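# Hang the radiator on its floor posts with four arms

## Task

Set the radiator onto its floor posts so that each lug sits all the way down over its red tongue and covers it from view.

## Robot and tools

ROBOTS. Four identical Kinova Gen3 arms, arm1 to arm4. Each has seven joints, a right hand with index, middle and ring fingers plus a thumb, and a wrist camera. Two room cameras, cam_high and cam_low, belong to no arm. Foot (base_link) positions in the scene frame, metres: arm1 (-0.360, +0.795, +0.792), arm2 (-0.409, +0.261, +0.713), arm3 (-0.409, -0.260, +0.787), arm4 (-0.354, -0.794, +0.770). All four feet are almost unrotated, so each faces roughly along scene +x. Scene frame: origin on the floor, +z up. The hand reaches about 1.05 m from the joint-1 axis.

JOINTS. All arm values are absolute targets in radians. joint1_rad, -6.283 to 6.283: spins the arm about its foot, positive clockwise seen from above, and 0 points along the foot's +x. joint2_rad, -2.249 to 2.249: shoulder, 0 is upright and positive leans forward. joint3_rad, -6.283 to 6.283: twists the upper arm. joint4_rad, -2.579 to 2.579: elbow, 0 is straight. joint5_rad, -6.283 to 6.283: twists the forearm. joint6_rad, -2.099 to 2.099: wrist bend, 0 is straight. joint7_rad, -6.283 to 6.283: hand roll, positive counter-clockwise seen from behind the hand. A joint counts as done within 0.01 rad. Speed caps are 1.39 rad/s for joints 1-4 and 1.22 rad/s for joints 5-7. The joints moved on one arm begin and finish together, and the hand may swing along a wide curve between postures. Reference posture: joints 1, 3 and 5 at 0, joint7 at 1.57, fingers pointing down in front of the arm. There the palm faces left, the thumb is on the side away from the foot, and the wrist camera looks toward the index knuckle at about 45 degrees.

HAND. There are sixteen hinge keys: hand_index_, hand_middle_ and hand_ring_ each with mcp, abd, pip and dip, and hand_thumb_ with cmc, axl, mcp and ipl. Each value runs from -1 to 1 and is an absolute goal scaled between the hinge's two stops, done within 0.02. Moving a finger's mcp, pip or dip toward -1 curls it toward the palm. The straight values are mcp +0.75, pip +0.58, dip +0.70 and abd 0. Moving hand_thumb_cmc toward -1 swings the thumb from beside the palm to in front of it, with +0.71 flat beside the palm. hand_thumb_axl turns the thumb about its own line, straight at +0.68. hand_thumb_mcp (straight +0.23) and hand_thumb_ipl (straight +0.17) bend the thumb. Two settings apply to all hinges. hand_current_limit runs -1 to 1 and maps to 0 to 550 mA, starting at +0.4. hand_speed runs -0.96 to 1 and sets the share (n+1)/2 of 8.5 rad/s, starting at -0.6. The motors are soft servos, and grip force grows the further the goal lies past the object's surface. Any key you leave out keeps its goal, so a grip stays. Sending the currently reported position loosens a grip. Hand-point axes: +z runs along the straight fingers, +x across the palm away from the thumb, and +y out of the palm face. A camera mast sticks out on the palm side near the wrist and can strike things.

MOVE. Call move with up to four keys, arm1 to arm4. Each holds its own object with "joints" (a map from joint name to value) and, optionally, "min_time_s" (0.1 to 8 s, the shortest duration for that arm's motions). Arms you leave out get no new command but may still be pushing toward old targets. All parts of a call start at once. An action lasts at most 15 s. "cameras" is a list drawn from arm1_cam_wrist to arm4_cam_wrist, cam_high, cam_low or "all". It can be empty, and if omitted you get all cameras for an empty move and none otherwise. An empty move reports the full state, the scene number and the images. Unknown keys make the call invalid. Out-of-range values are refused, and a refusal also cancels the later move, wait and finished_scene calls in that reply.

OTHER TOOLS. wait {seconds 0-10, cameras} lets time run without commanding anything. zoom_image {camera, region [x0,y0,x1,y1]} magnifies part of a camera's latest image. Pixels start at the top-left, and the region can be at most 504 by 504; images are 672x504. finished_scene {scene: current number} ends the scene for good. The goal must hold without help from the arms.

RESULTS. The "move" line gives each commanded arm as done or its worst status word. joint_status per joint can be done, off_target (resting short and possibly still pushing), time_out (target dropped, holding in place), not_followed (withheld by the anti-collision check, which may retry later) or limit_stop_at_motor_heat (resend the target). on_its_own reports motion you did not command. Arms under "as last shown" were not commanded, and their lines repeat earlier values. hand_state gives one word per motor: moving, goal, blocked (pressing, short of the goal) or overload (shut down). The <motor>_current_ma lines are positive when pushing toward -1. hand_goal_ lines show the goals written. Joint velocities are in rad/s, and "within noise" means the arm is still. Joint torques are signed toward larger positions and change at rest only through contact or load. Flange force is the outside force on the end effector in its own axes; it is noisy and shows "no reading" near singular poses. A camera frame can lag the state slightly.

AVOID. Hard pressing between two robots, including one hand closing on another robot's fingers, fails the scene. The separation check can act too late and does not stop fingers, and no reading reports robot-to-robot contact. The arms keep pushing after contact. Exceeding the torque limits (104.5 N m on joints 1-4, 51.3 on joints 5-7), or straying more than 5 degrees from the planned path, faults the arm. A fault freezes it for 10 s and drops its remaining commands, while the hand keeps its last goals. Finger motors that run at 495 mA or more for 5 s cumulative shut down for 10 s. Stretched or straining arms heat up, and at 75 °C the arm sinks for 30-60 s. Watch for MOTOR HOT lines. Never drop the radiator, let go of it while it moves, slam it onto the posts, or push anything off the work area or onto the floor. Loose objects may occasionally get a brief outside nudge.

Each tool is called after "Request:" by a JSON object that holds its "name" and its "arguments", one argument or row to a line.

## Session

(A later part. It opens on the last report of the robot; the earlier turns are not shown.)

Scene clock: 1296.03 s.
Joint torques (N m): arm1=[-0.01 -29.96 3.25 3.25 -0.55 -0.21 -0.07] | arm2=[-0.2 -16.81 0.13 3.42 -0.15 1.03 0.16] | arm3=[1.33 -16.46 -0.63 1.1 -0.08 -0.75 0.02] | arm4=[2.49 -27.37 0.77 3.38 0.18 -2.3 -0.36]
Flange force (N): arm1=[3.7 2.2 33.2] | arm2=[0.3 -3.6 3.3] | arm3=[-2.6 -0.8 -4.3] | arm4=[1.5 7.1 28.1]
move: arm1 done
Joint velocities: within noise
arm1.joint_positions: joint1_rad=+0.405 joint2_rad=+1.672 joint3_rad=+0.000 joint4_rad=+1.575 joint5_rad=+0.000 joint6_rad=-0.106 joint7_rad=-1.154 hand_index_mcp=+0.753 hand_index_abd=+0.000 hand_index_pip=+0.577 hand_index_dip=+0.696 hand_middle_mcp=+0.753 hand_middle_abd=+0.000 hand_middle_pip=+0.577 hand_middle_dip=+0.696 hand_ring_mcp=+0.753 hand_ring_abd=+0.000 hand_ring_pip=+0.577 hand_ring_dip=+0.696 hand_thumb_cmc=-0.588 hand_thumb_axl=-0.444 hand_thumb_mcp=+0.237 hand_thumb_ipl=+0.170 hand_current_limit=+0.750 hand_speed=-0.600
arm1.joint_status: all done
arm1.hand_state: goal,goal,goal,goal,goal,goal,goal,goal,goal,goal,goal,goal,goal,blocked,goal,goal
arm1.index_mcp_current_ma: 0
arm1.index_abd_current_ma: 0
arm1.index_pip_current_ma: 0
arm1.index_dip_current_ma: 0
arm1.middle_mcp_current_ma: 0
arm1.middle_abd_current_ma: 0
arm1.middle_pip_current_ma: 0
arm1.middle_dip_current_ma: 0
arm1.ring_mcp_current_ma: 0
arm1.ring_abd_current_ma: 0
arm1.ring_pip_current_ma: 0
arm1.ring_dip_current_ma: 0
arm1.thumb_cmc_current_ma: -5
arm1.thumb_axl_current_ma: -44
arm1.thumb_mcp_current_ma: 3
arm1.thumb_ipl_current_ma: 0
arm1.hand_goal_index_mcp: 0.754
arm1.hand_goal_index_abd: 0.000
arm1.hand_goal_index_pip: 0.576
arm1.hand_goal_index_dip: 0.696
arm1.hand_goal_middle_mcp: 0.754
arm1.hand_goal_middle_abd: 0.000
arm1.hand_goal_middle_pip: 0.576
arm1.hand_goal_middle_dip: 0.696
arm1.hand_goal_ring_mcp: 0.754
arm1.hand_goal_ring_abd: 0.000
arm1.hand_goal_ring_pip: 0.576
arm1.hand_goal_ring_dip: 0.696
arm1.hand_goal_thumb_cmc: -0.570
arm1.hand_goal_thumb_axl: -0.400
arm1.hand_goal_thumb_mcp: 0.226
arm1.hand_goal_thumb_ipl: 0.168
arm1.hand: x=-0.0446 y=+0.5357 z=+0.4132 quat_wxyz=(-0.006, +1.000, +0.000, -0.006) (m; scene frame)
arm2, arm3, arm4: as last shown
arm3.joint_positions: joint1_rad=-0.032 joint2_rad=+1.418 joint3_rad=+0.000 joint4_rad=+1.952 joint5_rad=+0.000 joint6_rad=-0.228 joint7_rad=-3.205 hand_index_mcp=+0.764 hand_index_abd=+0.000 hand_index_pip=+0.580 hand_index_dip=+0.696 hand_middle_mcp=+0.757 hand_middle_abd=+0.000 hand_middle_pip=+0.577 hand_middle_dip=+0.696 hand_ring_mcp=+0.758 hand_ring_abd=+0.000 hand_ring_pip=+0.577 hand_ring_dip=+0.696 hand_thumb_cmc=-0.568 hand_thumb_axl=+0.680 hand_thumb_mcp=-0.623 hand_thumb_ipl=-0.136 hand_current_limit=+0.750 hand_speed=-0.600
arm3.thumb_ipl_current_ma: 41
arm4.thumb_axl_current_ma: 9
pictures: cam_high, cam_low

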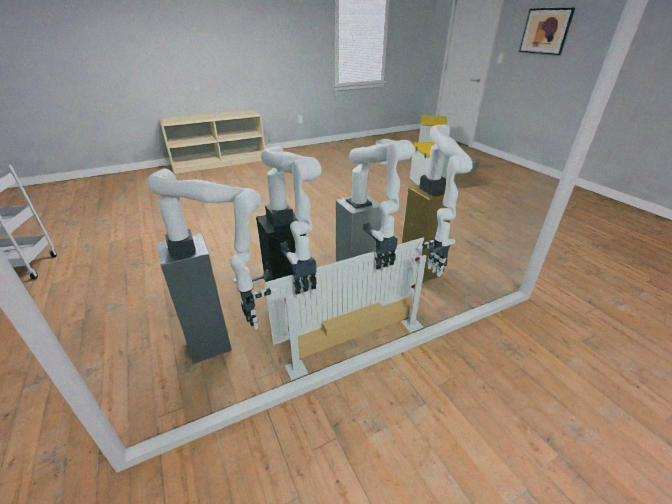

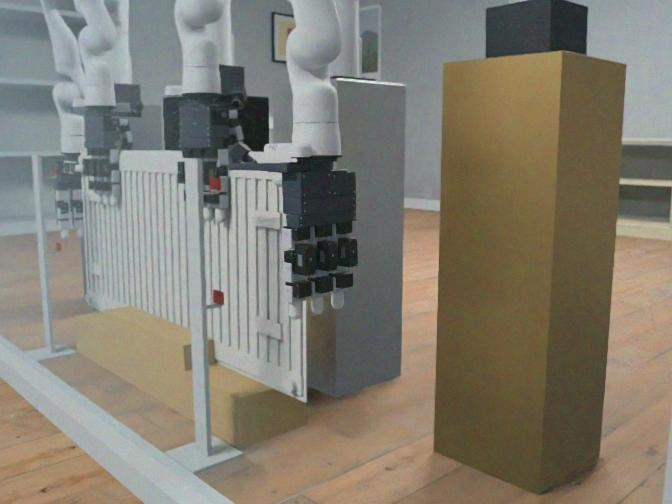

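Request:
{"name": "move", "arguments": {
  "arm1": {"joints":{"joint2_rad":1.6660,"joint4_rad":1.5824,"joint6_rad":-0.1068},"min_time_s":1.5},
  "arm4": {"joints":{"joint2_rad":1.6612,"joint4_rad":1.7444,"joint6_rad":-0.2640},"min_time_s":1.5},
  "arm2": {"joints":{"joint2_rad":1.2076,"joint4_rad":2.0630,"joint6_rad":-0.1290},"min_time_s":1.5},
  "arm3": {"joints":{"joint2_rad":1.4101,"joint4_rad":1.9577,"joint6_rad":-0.2262},"min_time_s":1.5},
  "cameras": ["cam_high","cam_low"]
}}

Request:
{"name": "zoom_image", "arguments": {
  "camera": "cam_low",
  "region": [180, 330, 330, 460]
}}

Request:
{"name": "zoom_image", "arguments": {
  "camera": "cam_high",
  "region": [245, 260, 325, 360]
}}

Scene clock: 1310.77 s.
Joint torques (N m): arm1=[-0.4 -31.88 3.35 4.05 -0.74 -0.01 -0.17] | arm2=[-0.2 -20.04 -0.01 1.37 -0.28 -0.05 -0.03] | arm3=[1.09 -17.44 -0.95 1.46 0.01 -0.52 0.04] | arm4=[2.58 -36.97 -0.07 3.36 0.55 -4.51 -0.3]
Flange force (N): arm1=[4.2 3.9 39.7] | arm2=[0.6 0.0 7.7] | arm3=[-2.0 -0.5 -0.9] | arm4=[1.1 8.1 50.9]
move: arm1 done; arm2 done; arm3 done; arm4 done
Joint velocities: within noise
arm1.joint_positions: joint1_rad=+0.405 joint2_rad=+1.666 joint3_rad=+0.000 joint4_rad=+1.582 joint5_rad=+0.000 joint6_rad=-0.107 joint7_rad=-1.154 hand_index_mcp=+0.753 hand_index_abd=+0.000 hand_index_pip=+0.577 hand_index_dip=+0.696 hand_middle_mcp=+0.753 hand_middle_abd=+0.000 hand_middle_pip=+0.577 hand_middle_dip=+0.696 hand_ring_mcp=+0.753 hand_ring_abd=+0.000 hand_ring_pip=+0.577 hand_ring_dip=+0.696 hand_thumb_cmc=-0.600 hand_thumb_axl=-0.467 hand_thumb_mcp=+0.249 hand_thumb_ipl=+0.173 hand_current_limit=+0.750 hand_speed=-0.600
arm1.joint_status: all done
arm1.hand_state: goal,goal,goal,goal,goal,goal,goal,goal,goal,goal,goal,goal,blocked,blocked,blocked,goal
arm1.index_mcp_current_ma: 0
arm1.index_abd_current_ma: 0
arm1.index_pip_current_ma: 0
arm1.index_dip_current_ma: 0
arm1.middle_mcp_current_ma: 0
arm1.middle_abd_current_ma: 0
arm1.middle_pip_current_ma: 0
arm1.middle_dip_current_ma: 0
arm1.ring_mcp_current_ma: 0
arm1.ring_abd_current_ma: 0
arm1.ring_pip_current_ma: 0
arm1.ring_dip_current_ma: 0
arm1.thumb_cmc_current_ma: -14
arm1.thumb_axl_current_ma: -98
arm1.thumb_mcp_current_ma: 14
arm1.thumb_ipl_current_ma: 1
arm1.hand_goal_index_mcp: 0.754
arm1.hand_goal_index_abd: 0.000
arm1.hand_goal_index_pip: 0.576
arm1.hand_goal_index_dip: 0.696
arm1.hand_goal_middle_mcp: 0.754
arm1.hand_goal_middle_abd: 0.000
arm1.hand_goal_middle_pip: 0.576
arm1.hand_goal_middle_dip: 0.696
arm1.hand_goal_ring_mcp: 0.754
arm1.hand_goal_ring_abd: 0.000
arm1.hand_goal_ring_pip: 0.576
arm1.hand_goal_ring_dip: 0.696
arm1.hand_goal_thumb_cmc: -0.570
arm1.hand_goal_thumb_axl: -0.400
arm1.hand_goal_thumb_mcp: 0.226
arm1.hand_goal_thumb_ipl: 0.168
arm1.hand: x=-0.0447 y=+0.5358 z=+0.4156 quat_wxyz=(-0.006, +1.000, +0.000, -0.006) (m; scene frame)
arm2.joint_positions: joint1_rad=-0.017 joint2_rad=+1.208 joint3_rad=+0.000 joint4_rad=+2.063 joint5_rad=+0.000 joint6_rad=-0.129 joint7_rad=-3.149 hand_index_mcp=+0.773 hand_index_abd=+0.000 hand_index_pip=+0.581 hand_index_dip=+0.697 hand_middle_mcp=+0.767 hand_middle_abd=-0.002 hand_middle_pip=+0.583 hand_middle_dip=+0.698 hand_ring_mcp=+0.762 hand_ring_abd=+0.000 hand_ring_pip=+0.579 hand_ring_dip=+0.696 hand_thumb_cmc=-0.568 hand_thumb_axl=+0.678 hand_thumb_mcp=-0.629 hand_thumb_ipl=-0.128 hand_current_limit=+0.750 hand_speed=-0.600
arm2.joint_status: all done
arm2.hand_state: goal,goal,goal,goal,goal,goal,goal,goal,goal,goal,goal,goal,goal,goal,blocked,blocked
arm2.index_mcp_current_ma: 61
arm2.index_abd_current_ma: 0
arm2.index_pip_current_ma: 11
arm2.index_dip_current_ma: 1
arm2.middle_mcp_current_ma: 39
arm2.middle_abd_current_ma: -4
arm2.middle_pip_current_ma: 16
arm2.middle_dip_current_ma: 3
arm2.ring_mcp_current_ma: 22
arm2.ring_abd_current_ma: 0
arm2.ring_pip_current_ma: 6
arm2.ring_dip_current_ma: 0
arm2.thumb_cmc_current_ma: 3
arm2.thumb_axl_current_ma: 0
arm2.thumb_mcp_current_ma: 481
arm2.thumb_ipl_current_ma: 94
arm2.hand_goal_index_mcp: 0.754
arm2.hand_goal_index_abd: 0.000
arm2.hand_goal_index_pip: 0.576
arm2.hand_goal_index_dip: 0.696
arm2.hand_goal_middle_mcp: 0.754
arm2.hand_goal_middle_abd: 0.000
arm2.hand_goal_middle_pip: 0.576
arm2.hand_goal_middle_dip: 0.696
arm2.hand_goal_ring_mcp: 0.754
arm2.hand_goal_ring_abd: 0.000
arm2.hand_goal_ring_pip: 0.576
arm2.hand_goal_ring_dip: 0.696
arm2.hand_goal_thumb_cmc: -0.570
arm2.hand_goal_thumb_axl: 0.678
arm2.hand_goal_thumb_mcp: -0.720
arm2.hand_goal_thumb_ipl: -0.150
arm2.hand: x=-0.1413 y=+0.2638 z=+0.5337 quat_wxyz=(-0.003, +0.707, -0.707, -0.005) (m; scene frame)
arm3.joint_positions: joint1_rad=-0.032 joint2_rad=+1.410 joint3_rad=+0.000 joint4_rad=+1.958 joint5_rad=+0.000 joint6_rad=-0.226 joint7_rad=-3.205 hand_index_mcp=+0.763 hand_index_abd=+0.000 hand_index_pip=+0.580 hand_index_dip=+0.696 hand_middle_mcp=+0.756 hand_middle_abd=+0.000 hand_middle_pip=+0.577 hand_middle_dip=+0.696 hand_ring_mcp=+0.756 hand_ring_abd=+0.000 hand_ring_pip=+0.577 hand_ring_dip=+0.696 hand_thumb_cmc=-0.568 hand_thumb_axl=+0.678 hand_thumb_mcp=-0.625 hand_thumb_ipl=-0.127 hand_current_limit=+0.750 hand_speed=-0.600
arm3.joint_status: all done
arm3.hand_state: goal,goal,goal,goal,goal,goal,goal,goal,goal,goal,goal,goal,goal,goal,blocked,blocked
arm3.index_mcp_current_ma: 18
arm3.index_abd_current_ma: 0
arm3.index_pip_current_ma: 6
arm3.index_dip_current_ma: 0
arm3.middle_mcp_current_ma: 3
arm3.middle_abd_current_ma: 0
arm3.middle_pip_current_ma: 1
arm3.middle_dip_current_ma: 0
arm3.ring_mcp_current_ma: 2
arm3.ring_abd_current_ma: 0
arm3.ring_pip_current_ma: 2
arm3.ring_dip_current_ma: 0
arm3.thumb_cmc_current_ma: 3
arm3.thumb_axl_current_ma: 0
arm3.thumb_mcp_current_ma: 465
arm3.thumb_ipl_current_ma: 77
arm3.hand_goal_index_mcp: 0.754
arm3.hand_goal_index_abd: 0.000
arm3.hand_goal_index_pip: 0.576
arm3.hand_goal_index_dip: 0.696
arm3.hand_goal_middle_mcp: 0.754
arm3.hand_goal_middle_abd: 0.000
arm3.hand_goal_middle_pip: 0.576
arm3.hand_goal_middle_dip: 0.696
arm3.hand_goal_ring_mcp: 0.754
arm3.hand_goal_ring_abd: 0.000
arm3.hand_goal_ring_pip: 0.576
arm3.hand_goal_ring_dip: 0.696
arm3.hand_goal_thumb_cmc: -0.570
arm3.hand_goal_thumb_axl: 0.678
arm3.hand_goal_thumb_mcp: -0.720
arm3.hand_goal_thumb_ipl: -0.150
arm3.hand: x=-0.1472 y=-0.2415 z=+0.5325 quat_wxyz=(+0.001, +0.707, -0.707, +0.005) (m; scene frame)
arm4.joint_positions: joint1_rad=-0.845 joint2_rad=+1.661 joint3_rad=+0.000 joint4_rad=+1.744 joint5_rad=+0.000 joint6_rad=-0.264 joint7_rad=+0.734 hand_index_mcp=+0.753 hand_index_abd=+0.000 hand_index_pip=+0.577 hand_index_dip=+0.696 hand_middle_mcp=+0.753 hand_middle_abd=+0.000 hand_middle_pip=+0.577 hand_middle_dip=+0.696 hand_ring_mcp=+0.753 hand_ring_abd=+0.000 hand_ring_pip=+0.577 hand_ring_dip=+0.696 hand_thumb_cmc=-0.553 hand_thumb_axl=-0.371 hand_thumb_mcp=+0.216 hand_thumb_ipl=+0.166 hand_current_limit=+0.750 hand_speed=-0.600
arm4.joint_status: all done
arm4.hand_state: goal,goal,goal,goal,goal,goal,goal,goal,goal,goal,goal,goal,goal,blocked,goal,goal
arm4.index_mcp_current_ma: -1
arm4.index_abd_current_ma: 0
arm4.index_pip_current_ma: 1
arm4.index_dip_current_ma: 0
arm4.middle_mcp_current_ma: -1
arm4.middle_abd_current_ma: 0
arm4.middle_pip_current_ma: 1
arm4.middle_dip_current_ma: 0
arm4.ring_mcp_current_ma: -1
arm4.ring_abd_current_ma: 0
arm4.ring_pip_current_ma: 1
arm4.ring_dip_current_ma: 0
arm4.thumb_cmc_current_ma: 34
arm4.thumb_axl_current_ma: 89
arm4.thumb_mcp_current_ma: -23
arm4.thumb_ipl_current_ma: -3
arm4.hand_goal_index_mcp: 0.754
arm4.hand_goal_index_abd: 0.000
arm4.hand_goal_index_pip: 0.576
arm4.hand_goal_index_dip: 0.696
arm4.hand_goal_middle_mcp: 0.754
arm4.hand_goal_middle_abd: 0.000
arm4.hand_goal_middle_pip: 0.576
arm4.hand_goal_middle_dip: 0.696
arm4.hand_goal_ring_mcp: 0.754
arm4.hand_goal_ring_abd: 0.000
arm4.hand_goal_ring_pip: 0.576
arm4.hand_goal_ring_dip: 0.696
arm4.hand_goal_thumb_cmc: -0.570
arm4.hand_goal_thumb_axl: -0.400
arm4.hand_goal_thumb_mcp: 0.226
arm4.hand_goal_thumb_ipl: 0.168
arm4.hand: x=-0.0834 y=-0.4742 z=+0.4157 quat_wxyz=(+0.005, +0.000, +1.000, +0.002) (m; scene frame)
pictures: cam_high, cam_low

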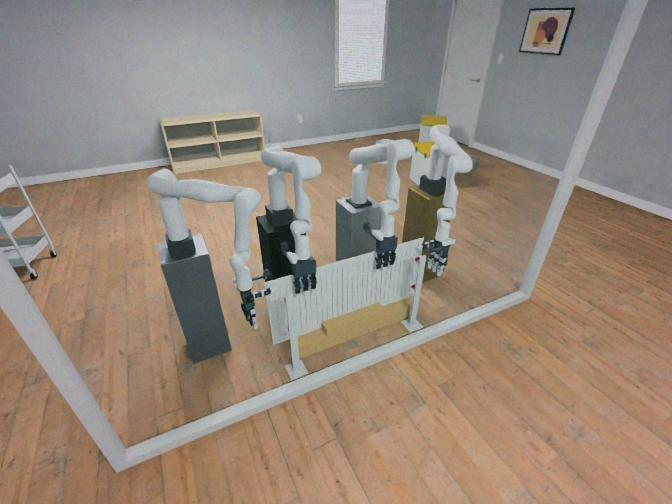

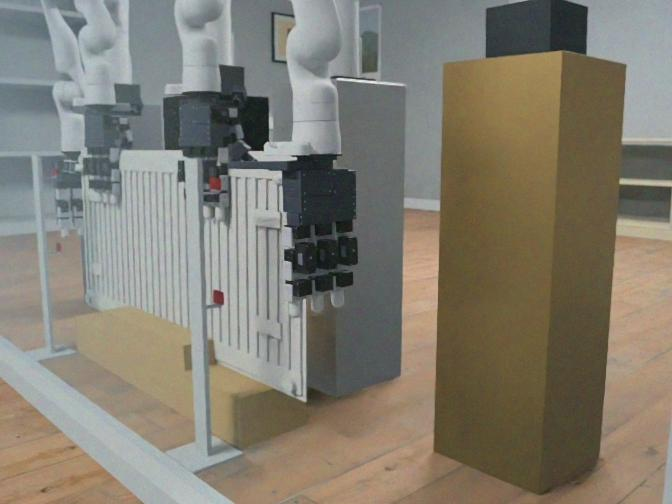

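Scaled by 3.360 from the camera's 672x504 image, which has a finer 960x720 frame.

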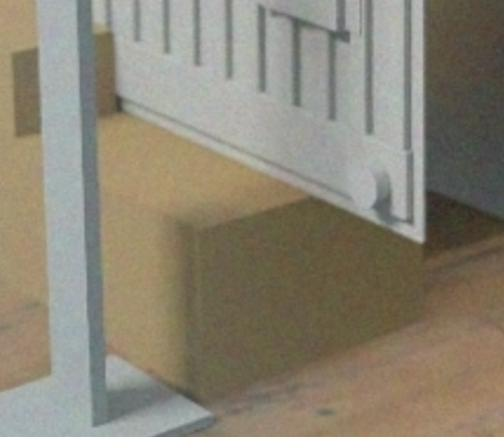

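Scaled by 5.040 from the camera's 672x504 image, which has a finer 960x720 frame.

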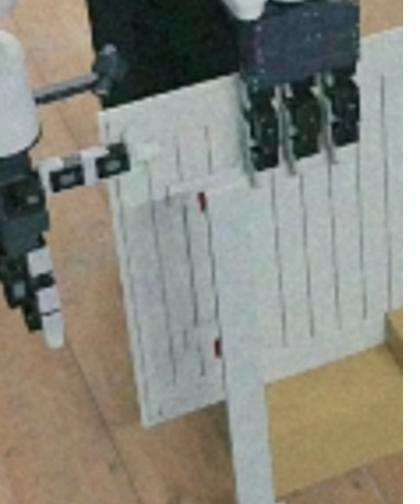

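Request:
{"name": "move", "arguments": {
  "arm1": {"joints":{"joint2_rad":1.6601,"joint4_rad":1.5895,"joint6_rad":-0.1080},"min_time_s":1.5},
  "arm4": {"joints":{"joint2_rad":1.6565,"joint4_rad":1.7497,"joint6_rad":-0.2646},"min_time_s":1.5},
  "cameras": ["cam_low"]
}}

Request:
{"name": "zoom_image", "arguments": {
  "camera": "cam_low",
  "region": [180, 330, 330, 460]
}}

Scene clock: 1316.87 s.
Joint torques (N m): arm1=[3.89 -34.2 9.89 2.5 -0.78 -0.62 0.05] | arm2=[-0.45 -20.25 -0.51 0.49 -0.3 -0.5 -0.08] | arm3=[0.98 -17.41 -1.17 -0.06 -0.04 -1.26 -0.01] | arm4=[-0.57 -42.17 -4.03 -0.44 1.46 -6.19 0.16]
Flange force (N): arm1=[6.1 -8.4 41.2] | arm2=[1.4 1.2 6.5] | arm3=[-1.5 1.2 -4.4] | arm4=[0.8 -2.6 53.5]
move: arm1 done; arm4 done
Joint velocities: within noise
arm1.joint_positions: joint1_rad=+0.405 joint2_rad=+1.660 joint3_rad=+0.000 joint4_rad=+1.590 joint5_rad=+0.000 joint6_rad=-0.108 joint7_rad=-1.154 hand_index_mcp=+0.753 hand_index_abd=+0.000 hand_index_pip=+0.577 hand_index_dip=+0.696 hand_middle_mcp=+0.753 hand_middle_abd=+0.000 hand_middle_pip=+0.577 hand_middle_dip=+0.696 hand_ring_mcp=+0.753 hand_ring_abd=+0.000 hand_ring_pip=+0.577 hand_ring_dip=+0.696 hand_thumb_cmc=-0.629 hand_thumb_axl=-0.501 hand_thumb_mcp=+0.268 hand_thumb_ipl=+0.185 hand_current_limit=+0.750 hand_speed=-0.600
arm1.joint_status: all done
arm1.hand_state: goal,goal,goal,goal,goal,goal,goal,goal,goal,goal,goal,goal,blocked,blocked,blocked,goal
arm1.index_mcp_current_ma: 0
arm1.index_abd_current_ma: 0
arm1.index_pip_current_ma: 0
arm1.index_dip_current_ma: 0
arm1.middle_mcp_current_ma: 0
arm1.middle_abd_current_ma: 0
arm1.middle_pip_current_ma: 0
arm1.middle_dip_current_ma: 0
arm1.ring_mcp_current_ma: 0
arm1.ring_abd_current_ma: 0
arm1.ring_pip_current_ma: 0
arm1.ring_dip_current_ma: 0
arm1.thumb_cmc_current_ma: -54
arm1.thumb_axl_current_ma: -220
arm1.thumb_mcp_current_ma: 45
arm1.thumb_ipl_current_ma: 8
arm1.hand_goal_index_mcp: 0.754
arm1.hand_goal_index_abd: 0.000
arm1.hand_goal_index_pip: 0.576
arm1.hand_goal_index_dip: 0.696
arm1.hand_goal_middle_mcp: 0.754
arm1.hand_goal_middle_abd: 0.000
arm1.hand_goal_middle_pip: 0.576
arm1.hand_goal_middle_dip: 0.696
arm1.hand_goal_ring_mcp: 0.754
arm1.hand_goal_ring_abd: 0.000
arm1.hand_goal_ring_pip: 0.576
arm1.hand_goal_ring_dip: 0.696
arm1.hand_goal_thumb_cmc: -0.570
arm1.hand_goal_thumb_axl: -0.400
arm1.hand_goal_thumb_mcp: 0.226
arm1.hand_goal_thumb_ipl: 0.168
arm1.hand: x=-0.0449 y=+0.5358 z=+0.4182 quat_wxyz=(-0.006, +1.000, +0.000, -0.006) (m; scene frame)
arm2, arm3: as last shown
arm2.joint_positions: joint1_rad=-0.017 joint2_rad=+1.208 joint3_rad=+0.000 joint4_rad=+2.063 joint5_rad=+0.000 joint6_rad=-0.129 joint7_rad=-3.149 hand_index_mcp=+0.771 hand_index_abd=-0.002 hand_index_pip=+0.581 hand_index_dip=+0.697 hand_middle_mcp=+0.767 hand_middle_abd=-0.005 hand_middle_pip=+0.583 hand_middle_dip=+0.698 hand_ring_mcp=+0.760 hand_ring_abd=+0.000 hand_ring_pip=+0.579 hand_ring_dip=+0.696 hand_thumb_cmc=-0.569 hand_thumb_axl=+0.671 hand_thumb_mcp=-0.629 hand_thumb_ipl=-0.126 hand_current_limit=+0.750 hand_speed=-0.600
arm2.index_mcp_current_ma: 53
arm2.index_abd_current_ma: -2
arm2.middle_abd_current_ma: -10
arm2.ring_mcp_current_ma: 16
arm2.thumb_cmc_current_ma: 1
arm2.thumb_axl_current_ma: -23
arm2.thumb_ipl_current_ma: 106
arm3.joint_positions: joint1_rad=-0.032 joint2_rad=+1.410 joint3_rad=+0.000 joint4_rad=+1.958 joint5_rad=+0.000 joint6_rad=-0.226 joint7_rad=-3.205 hand_index_mcp=+0.762 hand_index_abd=+0.000 hand_index_pip=+0.580 hand_index_dip=+0.696 hand_middle_mcp=+0.758 hand_middle_abd=-0.003 hand_middle_pip=+0.577 hand_middle_dip=+0.696 hand_ring_mcp=+0.755 hand_ring_abd=+0.000 hand_ring_pip=+0.577 hand_ring_dip=+0.696 hand_thumb_cmc=-0.569 hand_thumb_axl=+0.671 hand_thumb_mcp=-0.625 hand_thumb_ipl=-0.127 hand_current_limit=+0.750 hand_speed=-0.600
arm3.index_mcp_current_ma: 16
arm3.middle_mcp_current_ma: 5
arm3.middle_abd_current_ma: -4
arm3.ring_mcp_current_ma: 1
arm3.thumb_cmc_current_ma: 1
arm3.thumb_axl_current_ma: -15
arm4.joint_positions: joint1_rad=-0.845 joint2_rad=+1.657 joint3_rad=+0.000 joint4_rad=+1.750 joint5_rad=+0.000 joint6_rad=-0.265 joint7_rad=+0.734 hand_index_mcp=+0.753 hand_index_abd=+0.000 hand_index_pip=+0.577 hand_index_dip=+0.696 hand_middle_mcp=+0.753 hand_middle_abd=+0.000 hand_middle_pip=+0.577 hand_middle_dip=+0.696 hand_ring_mcp=+0.753 hand_ring_abd=+0.000 hand_ring_pip=+0.577 hand_ring_dip=+0.696 hand_thumb_cmc=-0.538 hand_thumb_axl=-0.348 hand_thumb_mcp=+0.203 hand_thumb_ipl=+0.157 hand_current_limit=+0.750 hand_speed=-0.600
arm4.joint_status: all done
arm4.hand_state: goal,goal,goal,goal,goal,goal,goal,goal,goal,goal,goal,goal,blocked,blocked,blocked,goal
arm4.index_mcp_current_ma: -1
arm4.index_abd_current_ma: 0
arm4.index_pip_current_ma: 1
arm4.index_dip_current_ma: 0
arm4.middle_mcp_current_ma: -1
arm4.middle_abd_current_ma: 0
arm4.middle_pip_current_ma: 1
arm4.middle_dip_current_ma: 0
arm4.ring_mcp_current_ma: -1
arm4.ring_abd_current_ma: 0
arm4.ring_pip_current_ma: 1
arm4.ring_dip_current_ma: 0
arm4.thumb_cmc_current_ma: 81
arm4.thumb_axl_current_ma: 191
arm4.thumb_mcp_current_ma: -71
arm4.thumb_ipl_current_ma: -29
arm4.hand_goal_index_mcp: 0.754
arm4.hand_goal_index_abd: 0.000
arm4.hand_goal_index_pip: 0.576
arm4.hand_goal_index_dip: 0.696
arm4.hand_goal_middle_mcp: 0.754
arm4.hand_goal_middle_abd: 0.000
arm4.hand_goal_middle_pip: 0.576
arm4.hand_goal_middle_dip: 0.696
arm4.hand_goal_ring_mcp: 0.754
arm4.hand_goal_ring_abd: 0.000
arm4.hand_goal_ring_pip: 0.576
arm4.hand_goal_ring_dip: 0.696
arm4.hand_goal_thumb_cmc: -0.570
arm4.hand_goal_thumb_axl: -0.400
arm4.hand_goal_thumb_mcp: 0.226
arm4.hand_goal_thumb_ipl: 0.168
arm4.hand: x=-0.0834 y=-0.4743 z=+0.4177 quat_wxyz=(+0.005, +0.000, +1.000, +0.002) (m; scene frame)
pictures: cam_low

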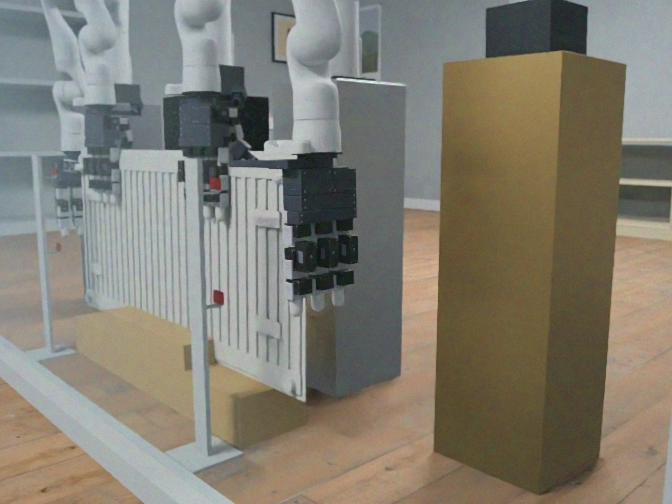

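Scaled by 3.360 from the camera's 672x504 image, which has a finer 960x720 frame.

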